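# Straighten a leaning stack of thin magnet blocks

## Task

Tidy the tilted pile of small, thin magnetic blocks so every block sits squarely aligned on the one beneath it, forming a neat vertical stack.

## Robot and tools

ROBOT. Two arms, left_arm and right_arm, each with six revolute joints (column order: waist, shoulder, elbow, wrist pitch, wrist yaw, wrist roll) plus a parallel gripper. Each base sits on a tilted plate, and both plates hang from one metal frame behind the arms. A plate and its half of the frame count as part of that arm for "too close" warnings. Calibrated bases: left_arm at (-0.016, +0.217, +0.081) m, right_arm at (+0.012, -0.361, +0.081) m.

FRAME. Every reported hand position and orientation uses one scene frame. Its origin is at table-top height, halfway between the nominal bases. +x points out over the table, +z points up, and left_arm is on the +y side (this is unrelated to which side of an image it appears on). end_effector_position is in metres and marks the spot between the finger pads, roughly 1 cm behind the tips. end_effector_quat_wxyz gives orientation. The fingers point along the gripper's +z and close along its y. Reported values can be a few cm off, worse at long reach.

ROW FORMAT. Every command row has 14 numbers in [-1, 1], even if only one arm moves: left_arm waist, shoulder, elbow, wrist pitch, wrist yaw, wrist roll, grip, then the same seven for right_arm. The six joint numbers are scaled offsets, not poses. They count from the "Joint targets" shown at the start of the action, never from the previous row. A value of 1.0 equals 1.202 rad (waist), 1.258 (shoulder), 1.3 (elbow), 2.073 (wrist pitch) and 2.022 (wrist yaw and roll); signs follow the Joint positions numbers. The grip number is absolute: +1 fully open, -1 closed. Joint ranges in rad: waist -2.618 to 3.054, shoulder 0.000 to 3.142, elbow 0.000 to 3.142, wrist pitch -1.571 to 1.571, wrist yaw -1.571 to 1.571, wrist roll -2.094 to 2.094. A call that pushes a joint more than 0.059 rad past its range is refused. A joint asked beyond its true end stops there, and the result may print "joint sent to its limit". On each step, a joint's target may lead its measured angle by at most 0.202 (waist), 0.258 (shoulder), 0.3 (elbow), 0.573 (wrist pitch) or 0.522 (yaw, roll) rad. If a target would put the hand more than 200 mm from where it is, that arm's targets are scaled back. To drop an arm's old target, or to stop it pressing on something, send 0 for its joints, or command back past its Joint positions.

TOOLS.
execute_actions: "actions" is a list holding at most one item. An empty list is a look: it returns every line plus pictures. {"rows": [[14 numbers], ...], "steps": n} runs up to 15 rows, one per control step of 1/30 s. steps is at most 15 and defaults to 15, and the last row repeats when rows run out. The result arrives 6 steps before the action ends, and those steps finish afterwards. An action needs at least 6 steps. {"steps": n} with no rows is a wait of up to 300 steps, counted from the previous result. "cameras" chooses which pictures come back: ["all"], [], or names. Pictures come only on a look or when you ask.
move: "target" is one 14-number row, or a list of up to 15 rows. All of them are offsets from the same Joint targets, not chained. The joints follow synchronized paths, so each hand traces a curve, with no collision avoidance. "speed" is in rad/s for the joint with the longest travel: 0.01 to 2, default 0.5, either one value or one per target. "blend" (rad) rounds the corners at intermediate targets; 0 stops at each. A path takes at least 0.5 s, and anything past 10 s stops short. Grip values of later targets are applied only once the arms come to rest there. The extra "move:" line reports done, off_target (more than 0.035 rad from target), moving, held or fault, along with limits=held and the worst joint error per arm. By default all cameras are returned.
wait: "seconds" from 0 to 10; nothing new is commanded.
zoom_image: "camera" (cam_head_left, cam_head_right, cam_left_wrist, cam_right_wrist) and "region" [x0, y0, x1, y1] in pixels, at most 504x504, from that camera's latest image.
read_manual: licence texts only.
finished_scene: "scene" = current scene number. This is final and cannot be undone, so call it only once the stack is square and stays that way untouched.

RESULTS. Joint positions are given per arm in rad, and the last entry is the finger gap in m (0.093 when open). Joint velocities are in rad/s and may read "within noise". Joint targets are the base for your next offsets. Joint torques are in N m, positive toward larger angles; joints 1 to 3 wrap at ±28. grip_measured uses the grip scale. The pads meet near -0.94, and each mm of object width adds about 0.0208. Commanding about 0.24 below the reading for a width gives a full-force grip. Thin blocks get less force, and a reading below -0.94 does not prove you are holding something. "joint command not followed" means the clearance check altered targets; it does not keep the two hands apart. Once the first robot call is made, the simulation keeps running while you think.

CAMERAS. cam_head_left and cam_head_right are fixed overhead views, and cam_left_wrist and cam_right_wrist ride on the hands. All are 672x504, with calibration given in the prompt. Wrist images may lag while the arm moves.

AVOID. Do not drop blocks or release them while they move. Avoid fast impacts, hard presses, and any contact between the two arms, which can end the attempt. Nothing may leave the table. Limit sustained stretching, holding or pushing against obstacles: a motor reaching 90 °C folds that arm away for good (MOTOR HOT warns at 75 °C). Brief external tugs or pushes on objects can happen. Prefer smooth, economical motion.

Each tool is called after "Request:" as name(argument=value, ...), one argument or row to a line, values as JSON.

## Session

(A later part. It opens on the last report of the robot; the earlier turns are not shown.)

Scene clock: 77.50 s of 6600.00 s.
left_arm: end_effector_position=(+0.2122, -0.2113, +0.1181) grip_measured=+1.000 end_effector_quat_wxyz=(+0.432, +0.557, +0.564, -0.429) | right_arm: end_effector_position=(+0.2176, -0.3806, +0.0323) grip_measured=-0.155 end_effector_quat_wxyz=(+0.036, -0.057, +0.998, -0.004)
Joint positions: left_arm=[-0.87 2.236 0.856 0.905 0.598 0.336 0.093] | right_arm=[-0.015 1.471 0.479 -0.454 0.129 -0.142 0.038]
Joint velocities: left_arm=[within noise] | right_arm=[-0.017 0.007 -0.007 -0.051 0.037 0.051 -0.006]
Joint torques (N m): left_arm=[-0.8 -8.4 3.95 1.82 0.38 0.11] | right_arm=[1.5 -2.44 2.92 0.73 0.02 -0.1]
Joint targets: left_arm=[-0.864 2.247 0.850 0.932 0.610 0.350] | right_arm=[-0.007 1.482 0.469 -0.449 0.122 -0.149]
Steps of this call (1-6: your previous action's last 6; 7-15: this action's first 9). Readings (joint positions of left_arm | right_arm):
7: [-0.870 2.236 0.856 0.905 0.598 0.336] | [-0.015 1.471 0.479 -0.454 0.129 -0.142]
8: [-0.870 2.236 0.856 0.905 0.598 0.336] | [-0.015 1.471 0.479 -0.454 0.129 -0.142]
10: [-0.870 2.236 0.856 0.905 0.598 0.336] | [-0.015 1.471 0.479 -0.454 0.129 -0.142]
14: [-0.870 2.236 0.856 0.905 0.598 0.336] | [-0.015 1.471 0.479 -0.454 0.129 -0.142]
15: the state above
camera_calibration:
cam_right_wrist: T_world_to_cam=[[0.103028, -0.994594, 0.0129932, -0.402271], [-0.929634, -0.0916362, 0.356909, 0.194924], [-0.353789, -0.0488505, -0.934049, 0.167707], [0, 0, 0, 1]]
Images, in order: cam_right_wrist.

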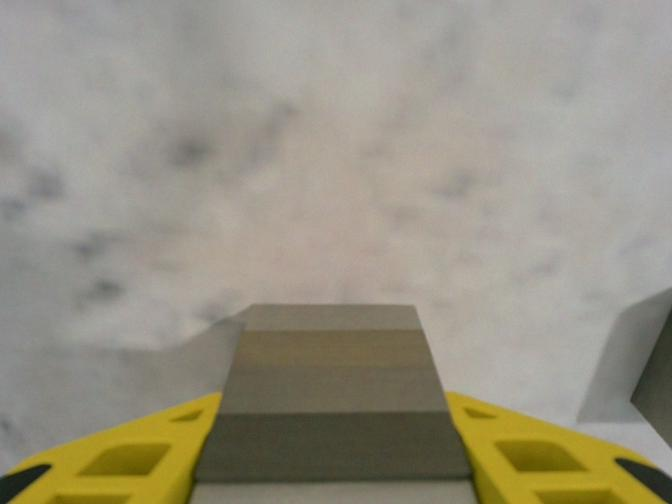

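Request:
execute_actions(
  actions=[
    {"rows":[[0,0,0,0,0,0,1,0,0,0,0,0,0,-0.18],[0,0,0,0,0,0,1,0,0,0,0,0,0,-0.15],[0,0,0,0,0,0,1,0,0,0,0,0,0,-0.13],[0,0,0,0,0,0,1,0,0,0,0,0,0,-0.11],[0,0,0,0,0,0,1,0,0,0,0,0,0,-0.09],[0,0,0,0,0,0,1,0,0,0,0,0,0,-0.07],[0,0,0,0,0,0,1,0,0,0,0,0,0,-0.05],[0,0,0,0,0,0,1,0,0,0,0,0,0,-0.03],[0,0,0,0,0,0,1,0,0,0,0,0,0,0.0],[0,0,0,0,0,0,1,0,0,0,0,0,0,0.03],[0,0,0,0,0,0,1,0,0,0,0,0,0,0.07],[0,0,0,0,0,0,1,0,0,0,0,0,0,0.11],[0,0,0,0,0,0,1,0,0,0,0,0,0,0.16],[0,0,0,0,0,0,1,0,0,0,0,0,0,0.21],[0,0,0,0,0,0,1,0,0,0,0,0,0,0.27]],"steps":15},
  ],
)

Request:
execute_actions(
  actions=[
    {"rows":[[0,0,0,0,0,0,1,0,0,0,0,0,0,0.32],[0,0,0,0,0,0,1,0,0,0,0,0,0,0.37],[0,0,0,0,0,0,1,0,0,0,0,0,0,0.42],[0,0,0,0,0,0,1,0,0,0,0,0,0,0.46]],"steps":10},
  ],
)

Request:
move(
  target=[
    [0,0,0,0,0,0,1,0.0075,-0.0890,0.0577,-0.0796,0.0025,0,0.46],
    [0,0,0,0,0,0,1,0.0316,-0.1797,0.1492,-0.1925,0.003,0,0.46],
    [0,0,0,0,0,0,1,0.0316,-0.1797,0.1492,-0.1925,0.003,0.8032,0.46],
  ],
  speed=[0.2, 0.4, 0.8],
  blend=[0.02, 0.02, 0],
)

Request:
zoom_image(
  camera="cam_left_wrist",
  region=[280, 100, 460, 300],
)

Request:
zoom_image(
  camera="cam_right_wrist",
  region=[230, 180, 440, 440],
)

Scene clock: 78.90 s of 6600.00 s.
left_arm: end_effector_position=(+0.2122, -0.2113, +0.1181) grip_measured=+1.000 end_effector_quat_wxyz=(+0.432, +0.557, +0.564, -0.429) | right_arm: end_effector_position=(+0.2176, -0.3806, +0.0323) grip_measured=-0.016 end_effector_quat_wxyz=(+0.036, -0.057, +0.998, -0.004)
Joint positions: left_arm=[-0.87 2.236 0.856 0.905 0.598 0.336 0.093] | right_arm=[-0.015 1.471 0.479 -0.454 0.129 -0.142 0.044]
Joint velocities: left_arm=[within noise] | right_arm=[0.012 0.002 0.002 -0.007 -0.095 -0.007 0.032]
Joint torques (N m): left_arm=[-0.73 -8.5 3.99 1.83 0.39 0.12] | right_arm=[1.5 -2.62 2.95 0.71 0.02 -0.12]
Joint targets: left_arm=[-0.864 2.247 0.850 0.932 0.610 0.350] | right_arm=[-0.007 1.482 0.469 -0.449 0.122 -0.149]
Steps of this call (1-6: your previous action's last 6; 7-15: toward your last target; 16-33: nothing new was sent; 34-42: this action's first 9). Readings (joint positions of left_arm | right_arm):
34: [-0.870 2.236 0.856 0.905 0.598 0.336] | [-0.015 1.471 0.479 -0.454 0.129 -0.142]
35: [-0.870 2.236 0.856 0.905 0.598 0.336] | [-0.015 1.471 0.479 -0.454 0.129 -0.142]
37: [-0.870 2.236 0.856 0.905 0.598 0.336] | [-0.015 1.471 0.479 -0.454 0.129 -0.142]
41: [-0.870 2.236 0.856 0.905 0.598 0.336] | [-0.015 1.471 0.479 -0.454 0.129 -0.142]
42: the state above

Scene clock: 79.23 s of 6600.00 s.
left_arm: end_effector_position=(+0.2122, -0.2113, +0.1181) grip_measured=+1.000 end_effector_quat_wxyz=(+0.432, +0.557, +0.564, -0.429) | right_arm: end_effector_position=(+0.2176, -0.3806, +0.0323) grip_measured=+0.431 end_effector_quat_wxyz=(+0.036, -0.057, +0.998, -0.004)
Joint positions: left_arm=[-0.87 2.236 0.856 0.905 0.598 0.336 0.093] | right_arm=[-0.015 1.471 0.479 -0.454 0.129 -0.142 0.066]
Joint velocities: left_arm=[within noise] | right_arm=[-0.002 -0.002 0.002 -0.051 -0.081 0.051 0.061]
Joint torques (N m): left_arm=[-0.8 -8.35 3.99 1.82 0.41 0.1] | right_arm=[1.4 -2.71 3.03 0.67 0.03 -0.11]
Joint targets: left_arm=[-0.864 2.247 0.850 0.932 0.610 0.350] | right_arm=[-0.007 1.482 0.469 -0.449 0.122 -0.149]
Steps of this call (1-6: your previous action's last 6; 7-10: this action's first 4). Readings (joint positions of left_arm | right_arm):
7: [-0.870 2.236 0.856 0.905 0.598 0.336] | [-0.015 1.471 0.479 -0.454 0.129 -0.142]
8: [-0.870 2.236 0.856 0.905 0.598 0.336] | [-0.015 1.471 0.479 -0.454 0.129 -0.142]
10: the state above

Scene clock: 83.80 s of 6600.00 s.
left_arm: end_effector_position=(+0.2122, -0.2113, +0.1181) grip_measured=+1.000 end_effector_quat_wxyz=(+0.432, +0.557, +0.564, -0.429) | right_arm: end_effector_position=(+0.2187, -0.3812, +0.0988) grip_measured=+0.458 end_effector_quat_wxyz=(+0.028, +0.665, +0.746, +0.026)
Joint positions: left_arm=[-0.87 2.236 0.856 0.905 0.598 0.336 0.093] | right_arm=[0.023 1.27 0.64 -0.817 0.129 1.467 0.067]
Joint torques (N m): left_arm=[-0.77 -8.42 3.89 1.82 0.39 0.11] | right_arm=[1.2 -3.85 6.72 0.22 0.21 0.02]
Joint targets: left_arm=[-0.864 2.247 0.850 0.932 0.610 0.350] | right_arm=[0.031 1.256 0.663 -0.848 0.128 1.475]
Kept back: nothing.
move: done
camera_calibration:
cam_left_wrist: T_world_to_cam=[[-0.999222, 0.000840354, 0.0394294, 0.204169], [-0.0304513, 0.618887, -0.784889, 0.272123], [-0.0250619, -0.785479, -0.61838, -0.00405889], [0, 0, 0, 1]]
cam_right_wrist: T_world_to_cam=[[-0.991788, -0.103738, -0.0748061, 0.183837], [-0.125579, 0.90072, 0.415854, 0.368732], [0.0242395, 0.421832, -0.90635, 0.324179], [0, 0, 0, 1]]

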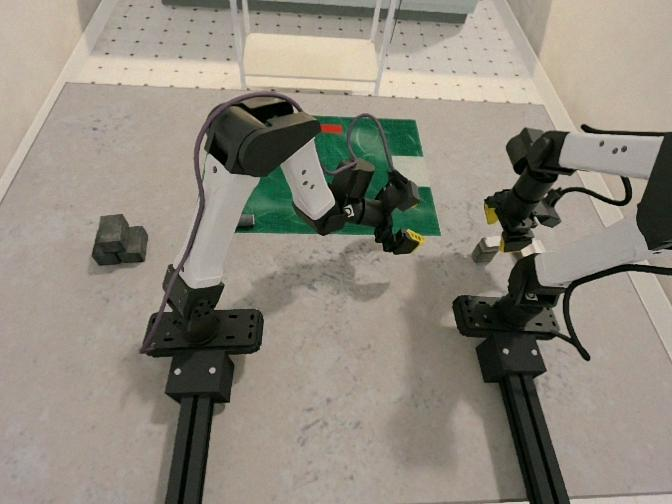

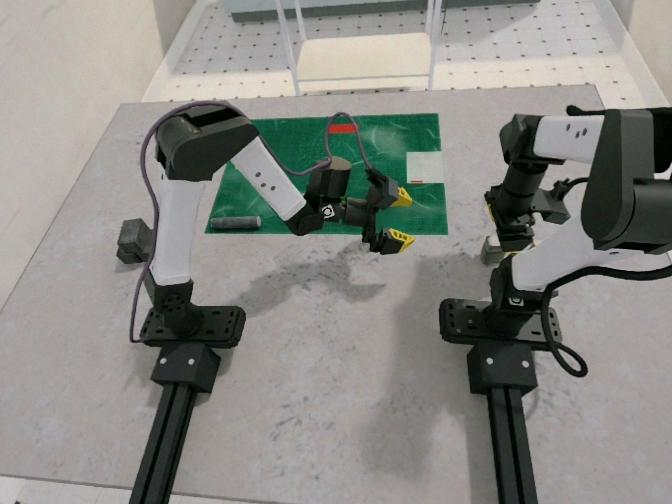

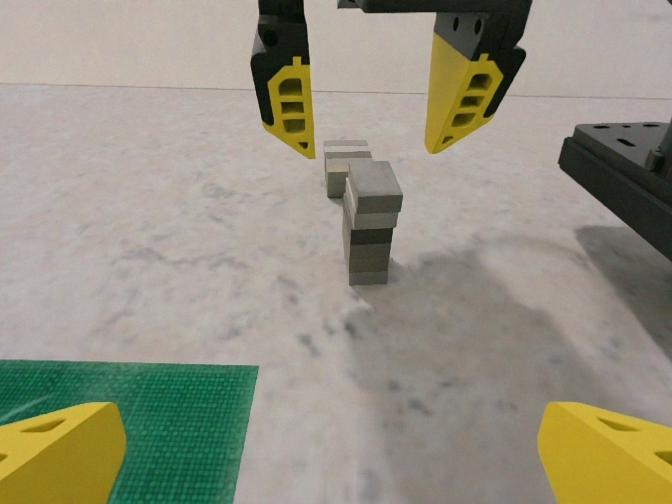

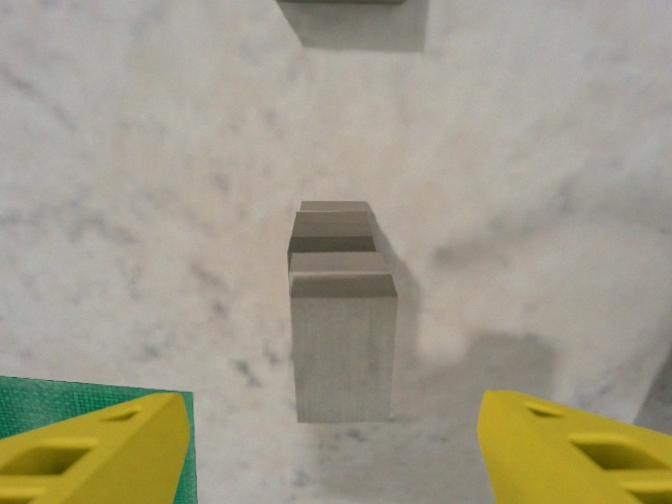

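Scaled by 2.520 from the camera's 672x504 image, which has a finer 960x720 frame.

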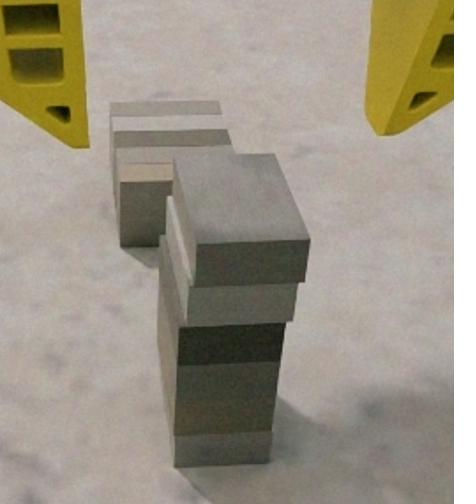

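Scaled by 1.938 from the camera's 672x504 image, which has a finer 960x720 frame.

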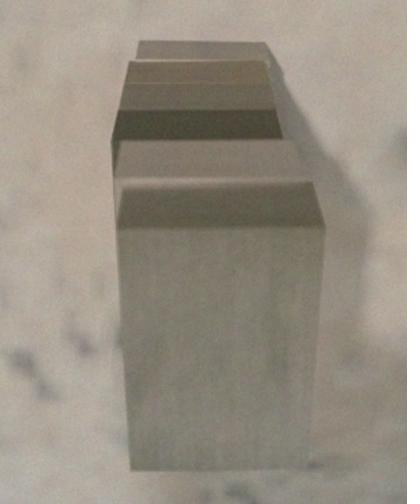

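Request:
move(
  target=[
    [0,0,0,0,0,0,1,-0.0366,0.1129,-0.1054,0.123,-0.0015,-0.0213,0.4],
    [0,0,0,0,0,0,1,-0.0474,0.1844,-0.1438,0.1925,-0.003,-0.0282,0.4],
  ],
  speed=[0.3, 0.25],
  blend=[0.02, 0],
)

Request:
zoom_image(
  camera="cam_right_wrist",
  region=[130, 240, 540, 504],
)

Request:
zoom_image(
  camera="cam_left_wrist",
  region=[280, 140, 460, 300],
)

Scene clock: 87.90 s of 6600.00 s.
left_arm: end_effector_position=(+0.2122, -0.2113, +0.1181) grip_measured=+1.000 end_effector_quat_wxyz=(+0.432, +0.557, +0.564, -0.429) | right_arm: end_effector_position=(+0.2191, -0.3808, +0.0326) grip_measured=+0.402 end_effector_quat_wxyz=(+0.028, +0.664, +0.747, +0.022)
Joint positions: left_arm=[-0.87 2.236 0.856 0.905 0.598 0.336 0.093] | right_arm=[-0.017 1.478 0.487 -0.456 0.129 1.425 0.064]
Joint torques (N m): left_arm=[-0.77 -8.46 3.99 1.81 0.38 0.13] | right_arm=[-0.34 -2.59 2.77 0.62 0.12 -0.08]
Joint targets: left_arm=[-0.864 2.247 0.850 0.932 0.610 0.350] | right_arm=[-0.026 1.488 0.476 -0.449 0.122 1.418]
Kept back: nothing.
move: done
camera_calibration:
cam_left_wrist: T_world_to_cam=[[-0.999222, 0.000840354, 0.0394294, 0.204169], [-0.0304513, 0.618887, -0.784889, 0.272123], [-0.0250619, -0.785479, -0.61838, -0.00405889], [0, 0, 0, 1]]
cam_right_wrist: T_world_to_cam=[[-0.991987, -0.106386, -0.0681446, 0.178127], [-0.1251, 0.902503, 0.412115, 0.396753], [0.0176572, 0.417338, -0.90858, 0.26376], [0, 0, 0, 1]]

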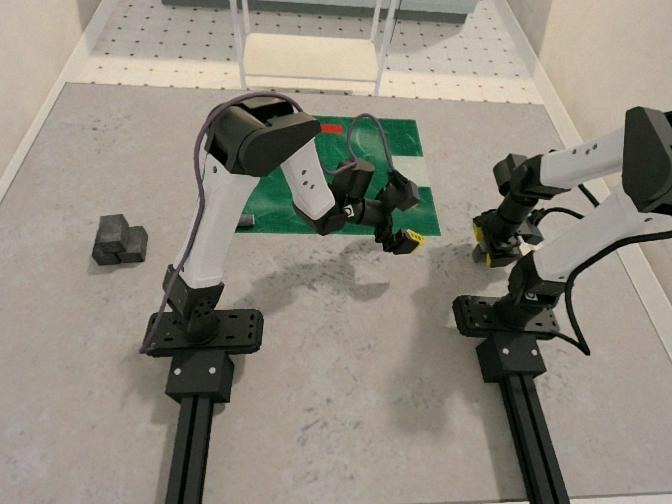

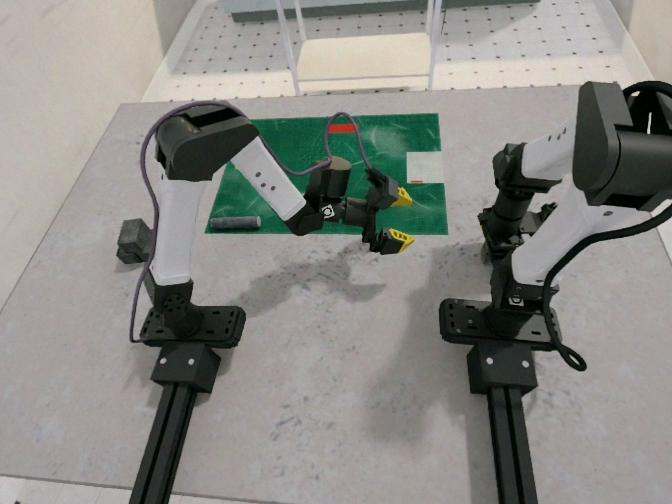

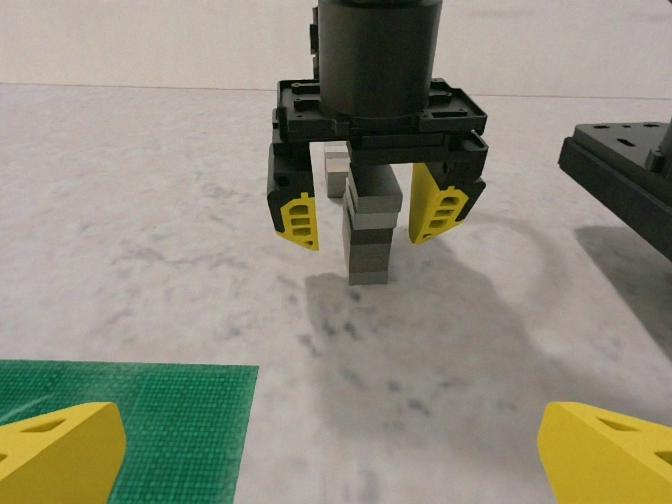

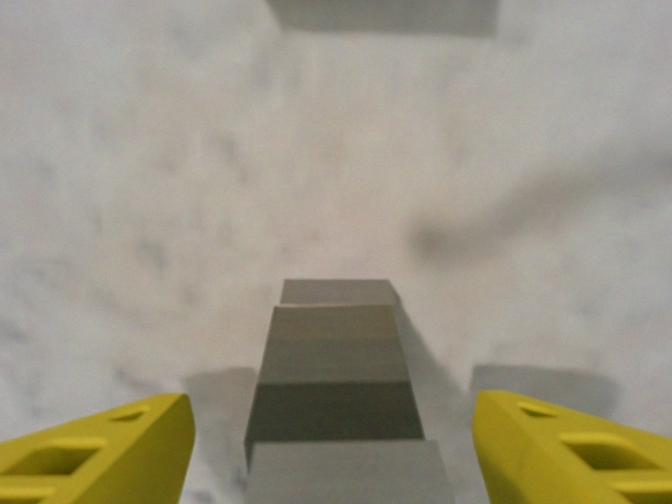

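Scaled by 1.229 from the camera's 672x504 image, which has a finer 960x720 frame.

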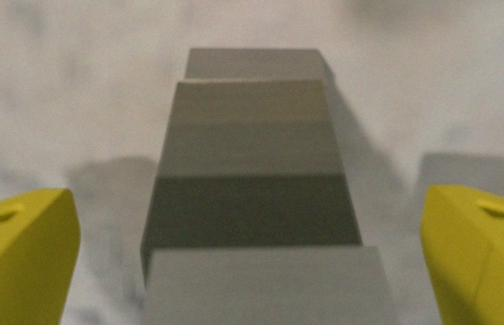

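Scaled by 2.800 from the camera's 672x504 image, which has a finer 960x720 frame.

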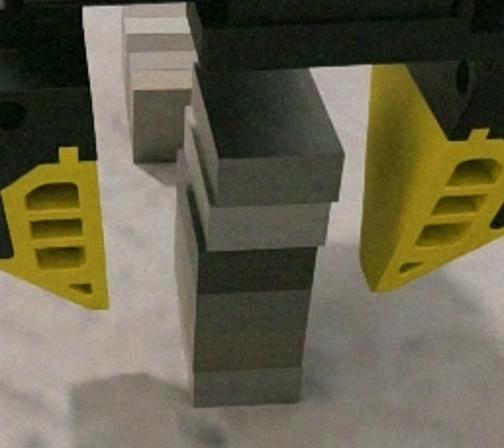

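Request:
execute_actions(
  actions=[
    {"rows":[[0,0,0,0,0,0,1,0,0,0,0,0,0,0.39],[0,0,0,0,0,0,1,0,0,0,0,0,0,0.36],[0,0,0,0,0,0,1,0,0,0,0,0,0,0.32],[0,0,0,0,0,0,1,0,0,0,0,0,0,0.28],[0,0,0,0,0,0,1,0,0,0,0,0,0,0.24],[0,0,0,0,0,0,1,0,0,0,0,0,0,0.20],[0,0,0,0,0,0,1,0,0,0,0,0,0,0.16],[0,0,0,0,0,0,1,0,0,0,0,0,0,0.12],[0,0,0,0,0,0,1,0,0,0,0,0,0,0.08],[0,0,0,0,0,0,1,0,0,0,0,0,0,0.04],[0,0,0,0,0,0,1,0,0,0,0,0,0,0.0],[0,0,0,0,0,0,1,0,0,0,0,0,0,-0.04],[0,0,0,0,0,0,1,0,0,0,0,0,0,-0.08],[0,0,0,0,0,0,1,0,0,0,0,0,0,-0.11],[0,0,0,0,0,0,1,0,0,0,0,0,0,-0.14]],"steps":15},
  ],
)

Request:
execute_actions(
  actions=[
    {"rows":[[0,0,0,0,0,0,1,0,0,0,0,0,0,-0.16],[0,0,0,0,0,0,1,0,0,0,0,0,0,-0.18],[0,0,0,0,0,0,1,0,0,0,0,0,0,-0.20],[0,0,0,0,0,0,1,0,0,0,0,0,0,-0.22],[0,0,0,0,0,0,1,0,0,0,0,0,0,-0.23],[0,0,0,0,0,0,1,0,0,0,0,0,0,-0.24],[0,0,0,0,0,0,1,0,0,0,0,0,0,-0.25],[0,0,0,0,0,0,1,0,0,0,0,0,0,-0.26],[0,0,0,0,0,0,1,0,0,0,0,0,0,-0.27],[0,0,0,0,0,0,1,0,0,0,0,0,0,-0.28],[0,0,0,0,0,0,1,0,0,0,0,0,0,-0.29],[0,0,0,0,0,0,1,0,0,0,0,0,0,-0.30],[0,0,0,0,0,0,1,0,0,0,0,0,0,-0.307],[0,0,0,0,0,0,1,0,0,0,0,0,0,-0.314],[0,0,0,0,0,0,1,0,0,0,0,0,0,-0.321]],"steps":15},
  ],
  cameras=["cam_left_wrist"],
)

Request:
execute_actions(
  actions=[
    {"rows":[[0,0,0,0,0,0,1,0,0,0,0,0,0,-0.328],[0,0,0,0,0,0,1,0,0,0,0,0,0,-0.335],[0,0,0,0,0,0,1,0,0,0,0,0,0,-0.342],[0,0,0,0,0,0,1,0,0,0,0,0,0,-0.349],[0,0,0,0,0,0,1,0,0,0,0,0,0,-0.356],[0,0,0,0,0,0,1,0,0,0,0,0,0,-0.363],[0,0,0,0,0,0,1,0,0,0,0,0,0,-0.37],[0,0,0,0,0,0,1,0,0,0,0,0,0,-0.377],[0,0,0,0,0,0,1,0,0,0,0,0,0,-0.384],[0,0,0,0,0,0,1,0,0,0,0,0,0,-0.391],[0,0,0,0,0,0,1,0,0,0,0,0,0,-0.398],[0,0,0,0,0,0,1,0,0,0,0,0,0,-0.405],[0,0,0,0,0,0,1,0,0,0,0,0,0,-0.412],[0,0,0,0,0,0,1,0,0,0,0,0,0,-0.42],[0,0,0,0,0,0,1,0,0,0,0,0,0,-0.43]],"steps":15},
  ],
  cameras=["cam_left_wrist", "cam_right_wrist"],
)

Request:
execute_actions(
  actions=[
    {"rows":[[0,0,0,0,0,0,1,0,0,0,0,0,0,-0.44],[0,0,0,0,0,0,1,0,0,0,0,0,0,-0.45],[0,0,0,0,0,0,1,0,0,0,0,0,0,-0.46],[0,0,0,0,0,0,1,0,0,0,0,0,0,-0.47],[0,0,0,0,0,0,1,0,0,0,0,0,0,-0.48],[0,0,0,0,0,0,1,0,0,0,0,0,0,-0.49],[0,0,0,0,0,0,1,0,0,0,0,0,0,-0.50],[0,0,0,0,0,0,1,0,0,0,0,0,0,-0.51],[0,0,0,0,0,0,1,0,0,0,0,0,0,-0.52],[0,0,0,0,0,0,1,0,0,0,0,0,0,-0.53],[0,0,0,0,0,0,1,0,0,0,0,0,0,-0.54]],"steps":15},
  ],
  cameras=["cam_left_wrist", "cam_right_wrist"],
)

Request:
zoom_image(
  camera="cam_left_wrist",
  region=[280, 140, 460, 300],
)

Request:
zoom_image(
  camera="cam_right_wrist",
  region=[130, 240, 540, 504],
)

Scene clock: 89.90 s of 6600.00 s.
left_arm: end_effector_position=(+0.2122, -0.2113, +0.1181) grip_measured=+1.000 end_effector_quat_wxyz=(+0.432, +0.557, +0.564, -0.429) | right_arm: end_effector_position=(+0.2193, -0.3809, +0.0326) grip_measured=+0.104 end_effector_quat_wxyz=(+0.028, +0.664, +0.747, +0.023)
Joint positions: left_arm=[-0.87 2.236 0.856 0.905 0.598 0.336 0.093] | right_arm=[-0.017 1.478 0.487 -0.455 0.129 1.425 0.05]
Joint velocities: left_arm=[within noise] | right_arm=[-0.012 -0.002 -0.012 -0.022 0.022 -0.037 -0.049]
Joint torques (N m): left_arm=[-0.83 -8.42 4 1.79 0.4 0.1] | right_arm=[-0.39 -2.36 2.86 0.65 0.1 -0.1]
Joint targets: left_arm=[-0.864 2.247 0.850 0.931 0.610 0.350] | right_arm=[-0.026 1.488 0.476 -0.449 0.122 1.418]
Steps of this call (1-51: nothing new was sent; 52-60: this action's first 9). Readings (joint positions of left_arm | right_arm):
52: [-0.870 2.236 0.856 0.905 0.598 0.336] | [-0.017 1.478 0.487 -0.456 0.129 1.425]
53: [-0.870 2.236 0.856 0.905 0.598 0.336] | [-0.017 1.478 0.487 -0.456 0.129 1.425]
55: [-0.870 2.236 0.856 0.905 0.598 0.336] | [-0.017 1.478 0.487 -0.456 0.129 1.425]
59: [-0.870 2.236 0.856 0.905 0.598 0.336] | [-0.017 1.478 0.487 -0.455 0.129 1.425]
60: the state above

Scene clock: 90.40 s of 6600.00 s.
left_arm: end_effector_position=(+0.2122, -0.2113, +0.1181) grip_measured=+1.000 end_effector_quat_wxyz=(+0.432, +0.557, +0.564, -0.429) | right_arm: end_effector_position=(+0.2193, -0.3809, +0.0326) grip_measured=-0.262 end_effector_quat_wxyz=(+0.028, +0.664, +0.747, +0.023)
Joint positions: left_arm=[-0.87 2.236 0.856 0.905 0.598 0.336 0.093] | right_arm=[-0.017 1.478 0.487 -0.455 0.129 1.425 0.033]
Joint velocities: left_arm=[within noise] | right_arm=[-0.002 -0.007 -0.012 -0.022 -0.022 0.037 -0.013]
Joint torques (N m): left_arm=[-0.81 -8.49 3.88 1.79 0.43 0.11] | right_arm=[-0.35 -2.48 2.89 0.62 0.11 -0.13]
Joint targets: left_arm=[-0.864 2.247 0.850 0.931 0.610 0.350] | right_arm=[-0.026 1.488 0.476 -0.449 0.122 1.418]
Steps of this call (1-6: your previous action's last 6; 7-15: this action's first 9). Readings (joint positions of left_arm | right_arm):
7: [-0.870 2.236 0.856 0.905 0.598 0.336] | [-0.017 1.478 0.487 -0.455 0.129 1.425]
8: [-0.870 2.236 0.856 0.905 0.598 0.336] | [-0.017 1.478 0.487 -0.455 0.129 1.425]
10: [-0.870 2.236 0.856 0.905 0.598 0.336] | [-0.017 1.478 0.487 -0.455 0.129 1.425]
14: [-0.870 2.236 0.856 0.905 0.598 0.336] | [-0.017 1.478 0.487 -0.455 0.129 1.425]
15: the state above
camera_calibration:
cam_left_wrist: T_world_to_cam=[[-0.999222, 0.000840354, 0.0394294, 0.204169], [-0.0304513, 0.618887, -0.784889, 0.272123], [-0.0250619, -0.785479, -0.61838, -0.00405889], [0, 0, 0, 1]]
Images, in order: cam_left_wrist.

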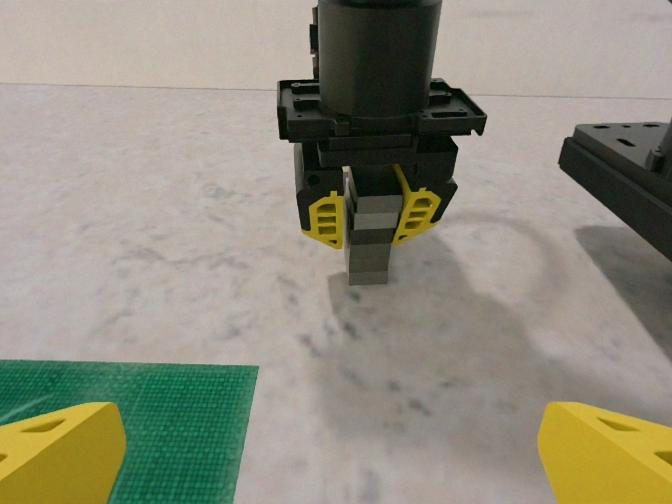

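Scene clock: 90.90 s of 6600.00 s.
left_arm: end_effector_position=(+0.2122, -0.2113, +0.1181) grip_measured=+1.000 end_effector_quat_wxyz=(+0.432, +0.557, +0.564, -0.429) | right_arm: end_effector_position=(+0.2193, -0.3809, +0.0326) grip_measured=-0.378 end_effector_quat_wxyz=(+0.028, +0.664, +0.747, +0.023)
Joint positions: left_arm=[-0.87 2.236 0.856 0.905 0.598 0.336 0.093] | right_arm=[-0.017 1.478 0.487 -0.455 0.129 1.425 0.027]
Joint velocities: left_arm=[within noise] | right_arm=[-0.007 -0.012 -0.002 -0.095 0.051 0.022 -0.009]
Joint torques (N m): left_arm=[-0.75 -8.38 3.96 1.81 0.37 0.08] | right_arm=[-0.25 -2.47 2.93 0.62 0.12 -0.09]
Joint targets: left_arm=[-0.864 2.247 0.850 0.931 0.610 0.350] | right_arm=[-0.026 1.488 0.476 -0.449 0.122 1.418]
Steps of this call (1-6: your previous action's last 6; 7-15: this action's first 9). Readings (joint positions of left_arm | right_arm):
7: [-0.870 2.236 0.856 0.905 0.598 0.336] | [-0.017 1.478 0.487 -0.455 0.129 1.425]
8: [-0.870 2.236 0.856 0.905 0.598 0.336] | [-0.017 1.478 0.487 -0.455 0.129 1.425]
10: [-0.870 2.236 0.856 0.905 0.598 0.336] | [-0.017 1.478 0.487 -0.455 0.129 1.425]
14: [-0.870 2.236 0.856 0.905 0.598 0.336] | [-0.017 1.478 0.487 -0.455 0.129 1.425]
15: the state above
camera_calibration:
cam_left_wrist: T_world_to_cam=[[-0.999222, 0.000840354, 0.0394294, 0.204169], [-0.0304513, 0.618887, -0.784889, 0.272123], [-0.0250619, -0.785479, -0.61838, -0.00405889], [0, 0, 0, 1]]
cam_right_wrist: T_world_to_cam=[[-0.991864, -0.10705, -0.0688853, 0.178053], [-0.12601, 0.902448, 0.411958, 0.396958], [0.0180652, 0.417287, -0.908595, 0.263663], [0, 0, 0, 1]]
Images, in order: cam_left_wrist, cam_right_wrist.

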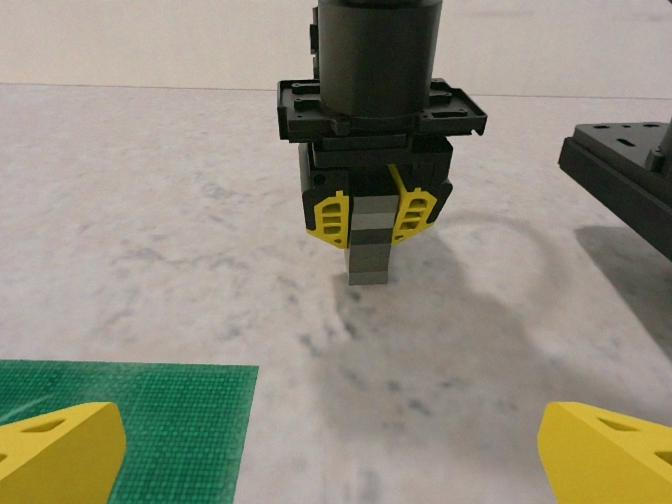

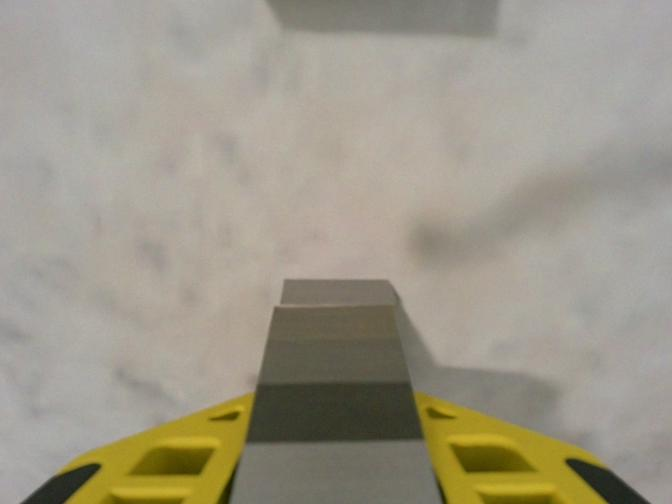

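Scene clock: 91.40 s of 6600.00 s.
left_arm: end_effector_position=(+0.2122, -0.2113, +0.1181) grip_measured=+1.000 end_effector_quat_wxyz=(+0.432, +0.557, +0.564, -0.429) | right_arm: end_effector_position=(+0.2193, -0.3809, +0.0326) grip_measured=-0.471 end_effector_quat_wxyz=(+0.028, +0.664, +0.747, +0.023)
Joint positions: left_arm=[-0.87 2.236 0.856 0.905 0.598 0.336 0.093] | right_arm=[-0.017 1.478 0.487 -0.455 0.129 1.425 0.023]
Joint velocities: left_arm=[within noise] | right_arm=[0.017 -0.002 -0.012 -0.037 -0.037 -0.037 -0.007]
Joint torques (N m): left_arm=[-0.85 -8.5 3.88 1.82 0.39 0.11] | right_arm=[-0.36 -2.54 2.93 0.64 0.08 -0.09]
Joint targets: left_arm=[-0.864 2.247 0.850 0.931 0.610 0.350] | right_arm=[-0.026 1.488 0.476 -0.449 0.122 1.418]
Steps of this call (1-6: your previous action's last 6; 7-15: this action's first 9). Readings (joint positions of left_arm | right_arm):
7: [-0.870 2.236 0.856 0.905 0.598 0.336] | [-0.017 1.478 0.487 -0.455 0.129 1.425]
8: [-0.870 2.236 0.856 0.905 0.598 0.336] | [-0.017 1.478 0.487 -0.455 0.129 1.425]
10: [-0.870 2.236 0.856 0.905 0.598 0.336] | [-0.017 1.478 0.487 -0.455 0.129 1.425]
14: [-0.870 2.236 0.856 0.905 0.598 0.336] | [-0.017 1.478 0.487 -0.455 0.129 1.425]
15: the state above
camera_calibration:
cam_left_wrist: T_world_to_cam=[[-0.999222, 0.000840354, 0.0394294, 0.204169], [-0.0304513, 0.618887, -0.784889, 0.272123], [-0.0250619, -0.785479, -0.61838, -0.00405889], [0, 0, 0, 1]]
cam_right_wrist: T_world_to_cam=[[-0.991864, -0.10705, -0.0688853, 0.178053], [-0.12601, 0.902448, 0.411958, 0.396958], [0.0180652, 0.417287, -0.908595, 0.263663], [0, 0, 0, 1]]
Images, in order: cam_left_wrist, cam_right_wrist.

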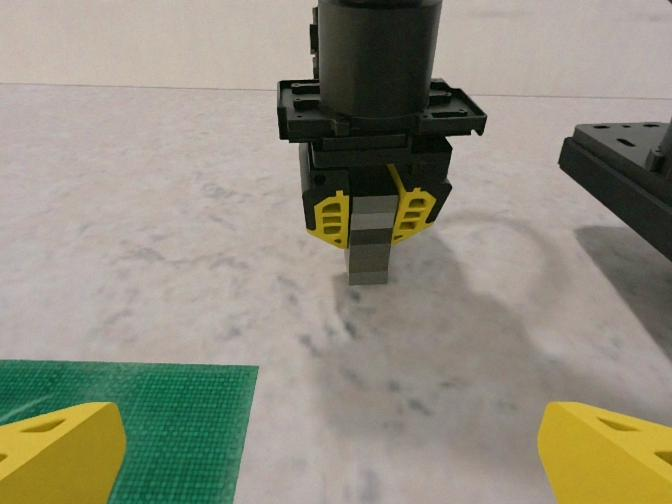

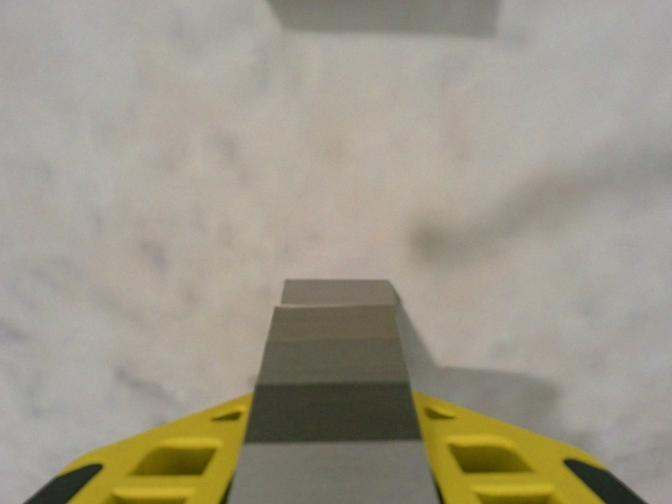

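Scaled by 2.800 from the camera's 672x504 image, which has a finer 960x720 frame.

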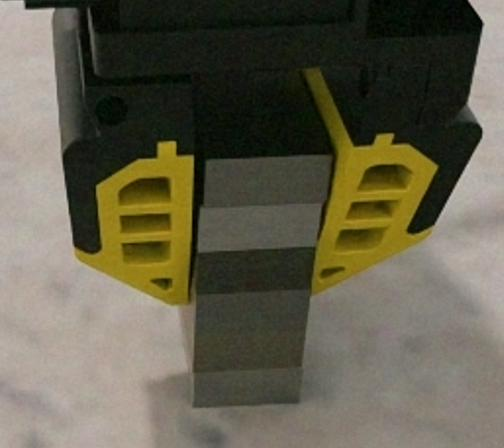

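Scaled by 1.229 from the camera's 672x504 image, which has a finer 960x720 frame.

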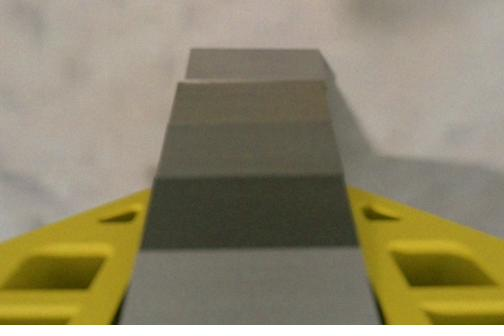

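Request:
execute_actions(
  actions=[
    {"rows":[[0,0,0,0,0,0,1,0,0,0,0,0,0,-0.52],[0,0,0,0,0,0,1,0,0,0,0,0,0,-0.49],[0,0,0,0,0,0,1,0,0,0,0,0,0,-0.46],[0,0,0,0,0,0,1,0,0,0,0,0,0,-0.44],[0,0,0,0,0,0,1,0,0,0,0,0,0,-0.42],[0,0,0,0,0,0,1,0,0,0,0,0,0,-0.40],[0,0,0,0,0,0,1,0,0,0,0,0,0,-0.38],[0,0,0,0,0,0,1,0,0,0,0,0,0,-0.36],[0,0,0,0,0,0,1,0,0,0,0,0,0,-0.33],[0,0,0,0,0,0,1,0,0,0,0,0,0,-0.30],[0,0,0,0,0,0,1,0,0,0,0,0,0,-0.26],[0,0,0,0,0,0,1,0,0,0,0,0,0,-0.22],[0,0,0,0,0,0,1,0,0,0,0,0,0,-0.18],[0,0,0,0,0,0,1,0,0,0,0,0,0,-0.13],[0,0,0,0,0,0,1,0,0,0,0,0,0,-0.08]],"steps":15},
  ],
)

Request:
move(
  target=[0,0,0,0,0,0,1,-0.0075,0.0533,-0.0235,0.0487,0,-0.0045,0.0],
  speed=0.12,
)

Request:
zoom_image(
  camera="cam_right_wrist",
  region=[130, 240, 540, 504],
)

Request:
zoom_image(
  camera="cam_left_wrist",
  region=[280, 140, 460, 300],
)

Scene clock: 92.57 s of 6600.00 s.
left_arm: end_effector_position=(+0.2122, -0.2113, +0.1181) grip_measured=+1.000 end_effector_quat_wxyz=(+0.432, +0.557, +0.564, -0.429) | right_arm: end_effector_position=(+0.2194, -0.3809, +0.0326) grip_measured=-0.348 end_effector_quat_wxyz=(+0.028, +0.664, +0.747, +0.023)
Joint positions: left_arm=[-0.87 2.236 0.856 0.905 0.598 0.336 0.093] | right_arm=[-0.017 1.478 0.487 -0.455 0.129 1.425 0.029]
Joint velocities: left_arm=[within noise] | right_arm=[0.007 0.022 0.027 0.007 -0.051 -0.095 0.035]
Joint torques (N m): left_arm=[-0.7 -8.44 3.86 1.83 0.37 0.11] | right_arm=[-0.4 -2.32 2.89 0.59 0.11 -0.04]
Joint targets: left_arm=[-0.864 2.247 0.850 0.931 0.610 0.350] | right_arm=[-0.026 1.488 0.476 -0.449 0.122 1.418]
Steps of this call (1-6: your previous action's last 6; 7-15: toward your last target; 16-26: nothing new was sent; 27-35: this action's first 9). Readings (joint positions of left_arm | right_arm):
27: [-0.870 2.236 0.856 0.905 0.598 0.336] | [-0.017 1.478 0.487 -0.455 0.129 1.425]
28: [-0.870 2.236 0.856 0.905 0.598 0.336] | [-0.017 1.478 0.487 -0.455 0.129 1.425]
30: [-0.870 2.236 0.856 0.905 0.598 0.336] | [-0.017 1.478 0.487 -0.455 0.129 1.425]
34: [-0.870 2.236 0.856 0.905 0.598 0.336] | [-0.017 1.478 0.487 -0.455 0.129 1.425]
35: the state above

Scene clock: 94.37 s of 6600.00 s.
left_arm: end_effector_position=(+0.2122, -0.2113, +0.1181) grip_measured=+1.000 end_effector_quat_wxyz=(+0.432, +0.557, +0.564, -0.429) | right_arm: end_effector_position=(+0.2190, -0.3807, +0.0166) grip_measured=-0.002 end_effector_quat_wxyz=(+0.029, +0.664, +0.747, +0.023)
Joint positions: left_arm=[-0.87 2.236 0.856 0.905 0.598 0.336 0.093] | right_arm=[-0.026 1.544 0.456 -0.355 0.129 1.416 0.045]
Joint torques (N m): left_arm=[-0.85 -8.36 4.01 1.81 0.36 0.11] | right_arm=[-0.28 -2.61 2.45 0.65 0.08 -0.11]
Joint targets: left_arm=[-0.864 2.247 0.850 0.931 0.610 0.350] | right_arm=[-0.035 1.555 0.446 -0.348 0.122 1.409]
Kept back: nothing.
move: done
camera_calibration:
cam_left_wrist: T_world_to_cam=[[-0.999222, 0.000840354, 0.0394294, 0.204169], [-0.0304513, 0.618887, -0.784889, 0.272123], [-0.0250619, -0.785479, -0.61838, -0.00405889], [0, 0, 0, 1]]
cam_right_wrist: T_world_to_cam=[[-0.991853, -0.106053, -0.070575, 0.177046], [-0.125781, 0.903051, 0.410703, 0.403615], [0.0201765, 0.416234, -0.909033, 0.248219], [0, 0, 0, 1]]

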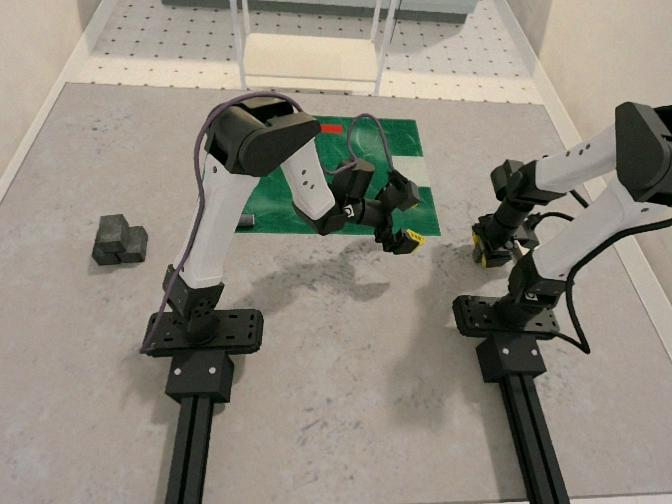

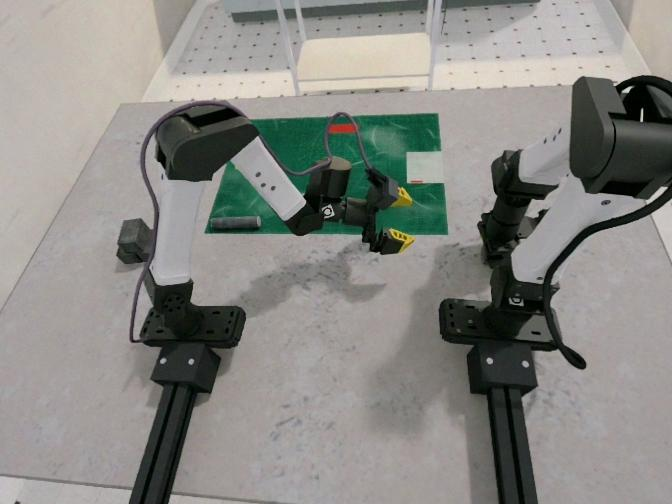

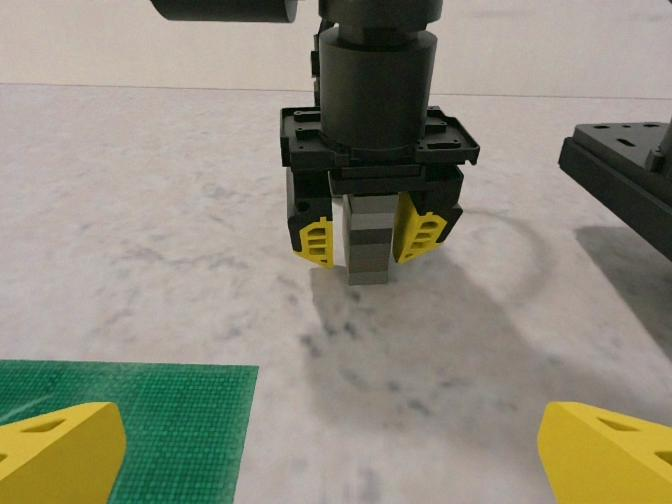

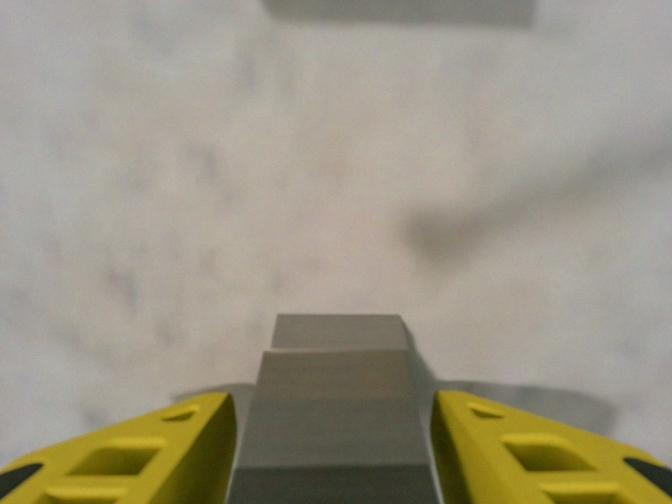

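Scaled by 1.229 from the camera's 672x504 image, which has a finer 960x720 frame.

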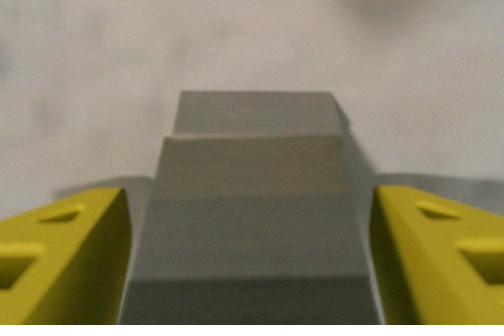

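Scaled by 2.800 from the camera's 672x504 image, which has a finer 960x720 frame.

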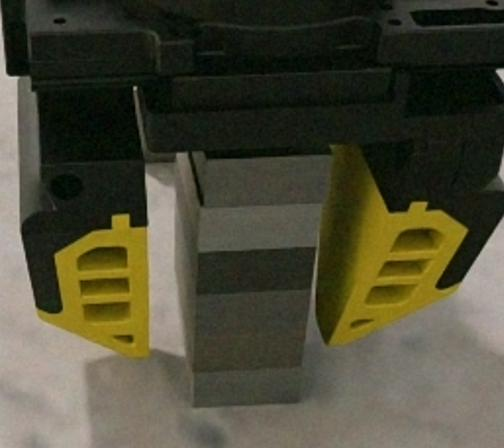

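Request:
execute_actions(
  actions=[
    {"rows":[[0,0,0,0,0,0,1,0,0,0,0,0,0,-0.02],[0,0,0,0,0,0,1,0,0,0,0,0,0,-0.05],[0,0,0,0,0,0,1,0,0,0,0,0,0,-0.08],[0,0,0,0,0,0,1,0,0,0,0,0,0,-0.11],[0,0,0,0,0,0,1,0,0,0,0,0,0,-0.14],[0,0,0,0,0,0,1,0,0,0,0,0,0,-0.17],[0,0,0,0,0,0,1,0,0,0,0,0,0,-0.20],[0,0,0,0,0,0,1,0,0,0,0,0,0,-0.22],[0,0,0,0,0,0,1,0,0,0,0,0,0,-0.24],[0,0,0,0,0,0,1,0,0,0,0,0,0,-0.26],[0,0,0,0,0,0,1,0,0,0,0,0,0,-0.28],[0,0,0,0,0,0,1,0,0,0,0,0,0,-0.30],[0,0,0,0,0,0,1,0,0,0,0,0,0,-0.31],[0,0,0,0,0,0,1,0,0,0,0,0,0,-0.32],[0,0,0,0,0,0,1,0,0,0,0,0,0,-0.33]],"steps":15},
  ],
)

Request:
execute_actions(
  actions=[
    {"rows":[[0,0,0,0,0,0,1,0,0,0,0,0,0,-0.34],[0,0,0,0,0,0,1,0,0,0,0,0,0,-0.35],[0,0,0,0,0,0,1,0,0,0,0,0,0,-0.36],[0,0,0,0,0,0,1,0,0,0,0,0,0,-0.37],[0,0,0,0,0,0,1,0,0,0,0,0,0,-0.38],[0,0,0,0,0,0,1,0,0,0,0,0,0,-0.39],[0,0,0,0,0,0,1,0,0,0,0,0,0,-0.40],[0,0,0,0,0,0,1,0,0,0,0,0,0,-0.41],[0,0,0,0,0,0,1,0,0,0,0,0,0,-0.42],[0,0,0,0,0,0,1,0,0,0,0,0,0,-0.43],[0,0,0,0,0,0,1,0,0,0,0,0,0,-0.44],[0,0,0,0,0,0,1,0,0,0,0,0,0,-0.45],[0,0,0,0,0,0,1,0,0,0,0,0,0,-0.46],[0,0,0,0,0,0,1,0,0,0,0,0,0,-0.47],[0,0,0,0,0,0,1,0,0,0,0,0,0,-0.48]],"steps":15},
  ],
  cameras=["cam_left_wrist", "cam_right_wrist"],
)

Request:
execute_actions(
  actions=[
    {"rows":[[0,0,0,0,0,0,1,0,0,0,0,0,0,-0.49],[0,0,0,0,0,0,1,0,0,0,0,0,0,-0.50],[0,0,0,0,0,0,1,0,0,0,0,0,0,-0.51],[0,0,0,0,0,0,1,0,0,0,0,0,0,-0.52],[0,0,0,0,0,0,1,0,0,0,0,0,0,-0.53],[0,0,0,0,0,0,1,0,0,0,0,0,0,-0.54]],"steps":12},
  ],
  cameras=["cam_left_wrist", "cam_right_wrist"],
)

Request:
zoom_image(
  camera="cam_right_wrist",
  region=[130, 240, 540, 504],
)

Request:
zoom_image(
  camera="cam_left_wrist",
  region=[280, 140, 460, 300],
)

Scene clock: 95.67 s of 6600.00 s.
left_arm: end_effector_position=(+0.2122, -0.2114, +0.1182) grip_measured=+1.000 end_effector_quat_wxyz=(+0.432, +0.557, +0.564, -0.429) | right_arm: end_effector_position=(+0.2192, -0.3807, +0.0166) grip_measured=-0.226 end_effector_quat_wxyz=(+0.029, +0.664, +0.747, +0.023)
Joint positions: left_arm=[-0.87 2.236 0.856 0.905 0.598 0.336 0.093] | right_arm=[-0.026 1.544 0.456 -0.355 0.129 1.416 0.034]
Joint velocities: left_arm=[within noise] | right_arm=[0.002 0.002 -0.007 -0.007 0.022 -0.007 -0.028]
Joint torques (N m): left_arm=[-0.76 -8.43 3.9 1.81 0.4 0.11] | right_arm=[-0.32 -2.63 2.55 0.65 0.1 -0.06]
Joint targets: left_arm=[-0.864 2.247 0.850 0.932 0.610 0.350] | right_arm=[-0.035 1.555 0.446 -0.348 0.122 1.409]
Steps of this call (1-30: nothing new was sent; 31-39: this action's first 9). Readings (joint positions of left_arm | right_arm):
31: [-0.870 2.236 0.856 0.905 0.598 0.336] | [-0.026 1.544 0.456 -0.355 0.129 1.416]
32: [-0.870 2.236 0.856 0.905 0.598 0.336] | [-0.026 1.544 0.456 -0.355 0.129 1.416]
34: [-0.870 2.236 0.856 0.905 0.598 0.336] | [-0.026 1.544 0.456 -0.355 0.129 1.416]
38: [-0.870 2.236 0.856 0.905 0.598 0.336] | [-0.026 1.544 0.456 -0.355 0.129 1.416]
39: the state above

Scene clock: 96.17 s of 6600.00 s.
left_arm: end_effector_position=(+0.2122, -0.2114, +0.1182) grip_measured=+1.000 end_effector_quat_wxyz=(+0.432, +0.557, +0.564, -0.429) | right_arm: end_effector_position=(+0.2186, -0.3807, +0.0164) grip_measured=-0.408 end_effector_quat_wxyz=(+0.029, +0.664, +0.747, +0.023)
Joint positions: left_arm=[-0.87 2.236 0.856 0.905 0.598 0.336 0.093] | right_arm=[-0.026 1.544 0.455 -0.355 0.129 1.416 0.026]
Joint velocities: left_arm=[within noise] | right_arm=[-0.002 -0.002 -0.002 -0.022 -0.066 0.11 -0.013]
Joint torques (N m): left_arm=[-0.79 -8.43 3.93 1.81 0.38 0.1] | right_arm=[-0.32 -2.77 2.63 0.65 0.1 -0.07]
Joint targets: left_arm=[-0.864 2.247 0.850 0.932 0.610 0.350] | right_arm=[-0.035 1.555 0.446 -0.348 0.122 1.409]
Steps of this call (1-6: your previous action's last 6; 7-15: this action's first 9). Readings (joint positions of left_arm | right_arm):
7: [-0.870 2.236 0.856 0.905 0.598 0.336] | [-0.026 1.544 0.456 -0.355 0.129 1.416]
8: [-0.870 2.236 0.856 0.905 0.598 0.336] | [-0.026 1.544 0.456 -0.355 0.129 1.416]
10: [-0.870 2.236 0.856 0.905 0.598 0.336] | [-0.026 1.544 0.455 -0.355 0.129 1.416]
14: [-0.870 2.236 0.856 0.905 0.598 0.336] | [-0.026 1.544 0.455 -0.355 0.129 1.416]
15: the state above
camera_calibration:
cam_left_wrist: T_world_to_cam=[[-0.999231, 0.000806193, 0.0391918, 0.204216], [-0.0302932, 0.618654, -0.785079, 0.272133], [-0.0248791, -0.785663, -0.618154, -0.004132], [0, 0, 0, 1]]
cam_right_wrist: T_world_to_cam=[[-0.991855, -0.106526, -0.0698221, 0.176438], [-0.1259, 0.902994, 0.410793, 0.403613], [0.0192887, 0.416238, -0.909051, 0.248234], [0, 0, 0, 1]]
Images, in order: cam_left_wrist, cam_right_wrist.

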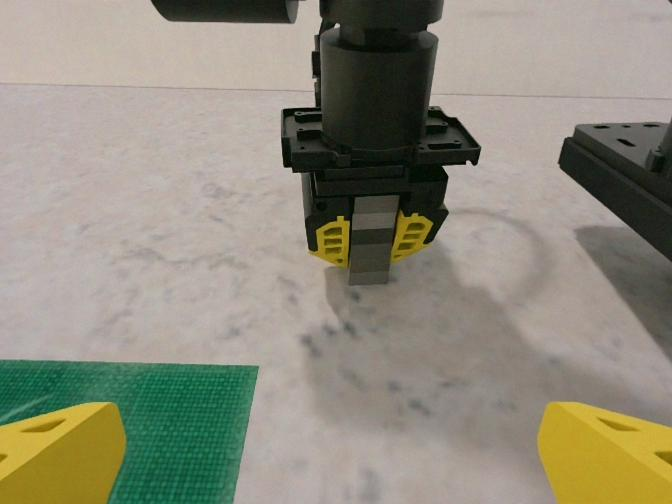

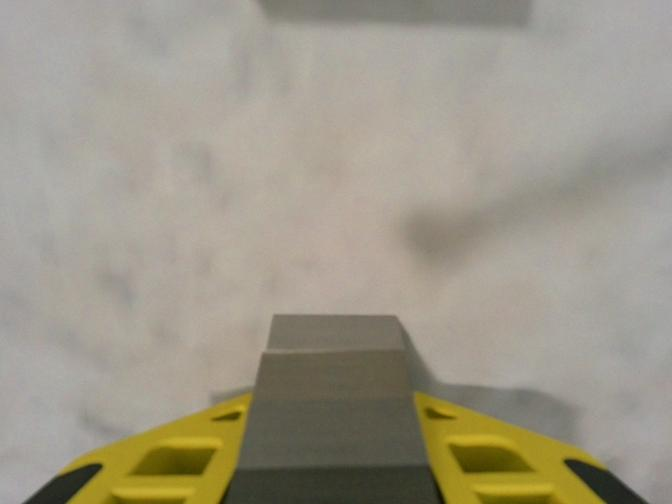

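Scene clock: 96.57 s of 6600.00 s.
left_arm: end_effector_position=(+0.2122, -0.2114, +0.1182) grip_measured=+1.000 end_effector_quat_wxyz=(+0.432, +0.557, +0.564, -0.429) | right_arm: end_effector_position=(+0.2186, -0.3807, +0.0164) grip_measured=-0.478 end_effector_quat_wxyz=(+0.029, +0.664, +0.747, +0.023)
Joint positions: left_arm=[-0.87 2.236 0.856 0.905 0.598 0.336 0.093] | right_arm=[-0.026 1.544 0.455 -0.355 0.129 1.416 0.022]
Joint velocities: left_arm=[within noise] | right_arm=[-0.007 -0.012 0.007 -0.051 0.022 0.037 -0.005]
Joint torques (N m): left_arm=[-0.8 -8.49 3.92 1.82 0.41 0.11] | right_arm=[-0.29 -2.67 2.63 0.63 0.11 -0.09]
Joint targets: left_arm=[-0.864 2.247 0.850 0.932 0.610 0.350] | right_arm=[-0.035 1.555 0.446 -0.348 0.122 1.409]
Steps of this call (1-6: your previous action's last 6; 7-12: this action's first 6). Readings (joint positions of left_arm | right_arm):
7: [-0.870 2.236 0.856 0.905 0.598 0.336] | [-0.026 1.544 0.455 -0.355 0.129 1.416]
8: [-0.870 2.236 0.856 0.905 0.598 0.336] | [-0.026 1.544 0.455 -0.355 0.129 1.416]
10: [-0.870 2.236 0.856 0.905 0.598 0.336] | [-0.026 1.544 0.455 -0.355 0.129 1.416]
12: the state above
camera_calibration:
cam_left_wrist: T_world_to_cam=[[-0.999231, 0.000806193, 0.0391918, 0.204216], [-0.0302932, 0.618654, -0.785079, 0.272133], [-0.0248791, -0.785663, -0.618154, -0.004132], [0, 0, 0, 1]]
cam_right_wrist: T_world_to_cam=[[-0.991855, -0.106526, -0.0698221, 0.176438], [-0.1259, 0.902994, 0.410793, 0.403613], [0.0192887, 0.416238, -0.909051, 0.248234], [0, 0, 0, 1]]
Images, in order: cam_left_wrist, cam_right_wrist.

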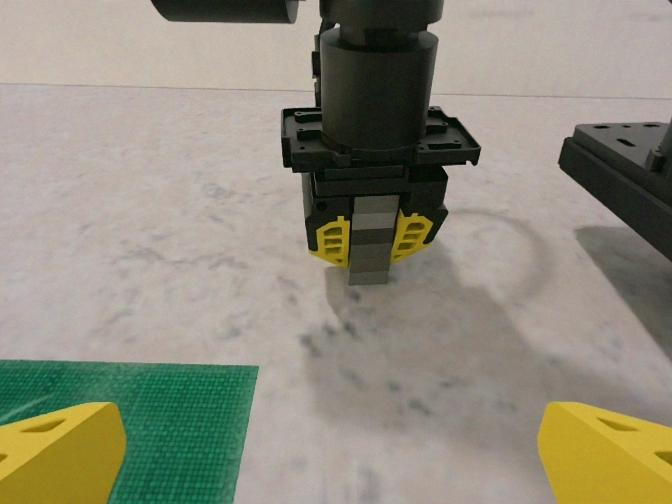

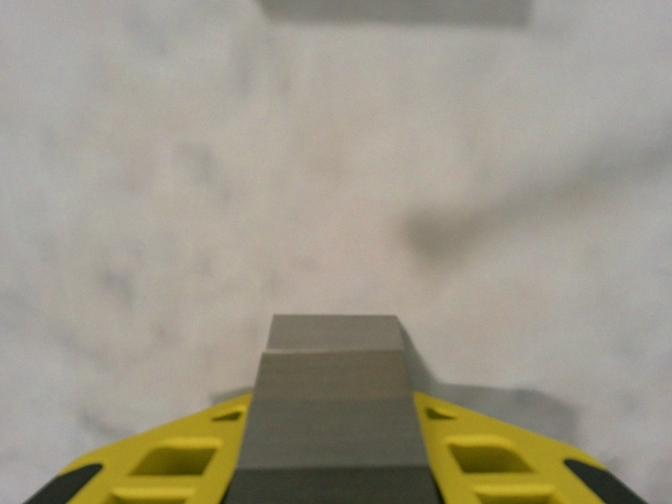

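Scaled by 1.229 from the camera's 672x504 image, which has a finer 960x720 frame.

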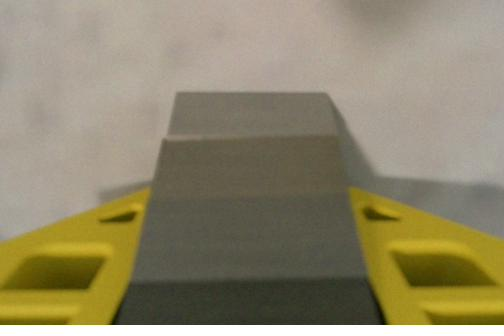

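Scaled by 2.800 from the camera's 672x504 image, which has a finer 960x720 frame.

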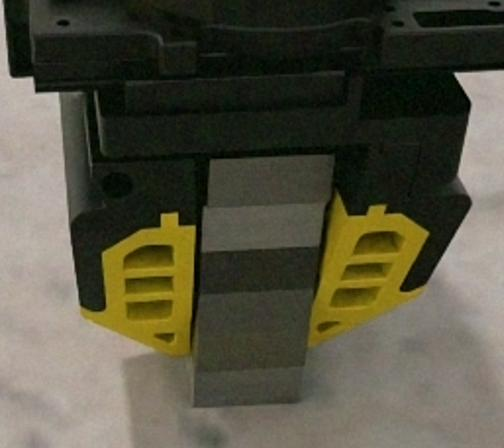

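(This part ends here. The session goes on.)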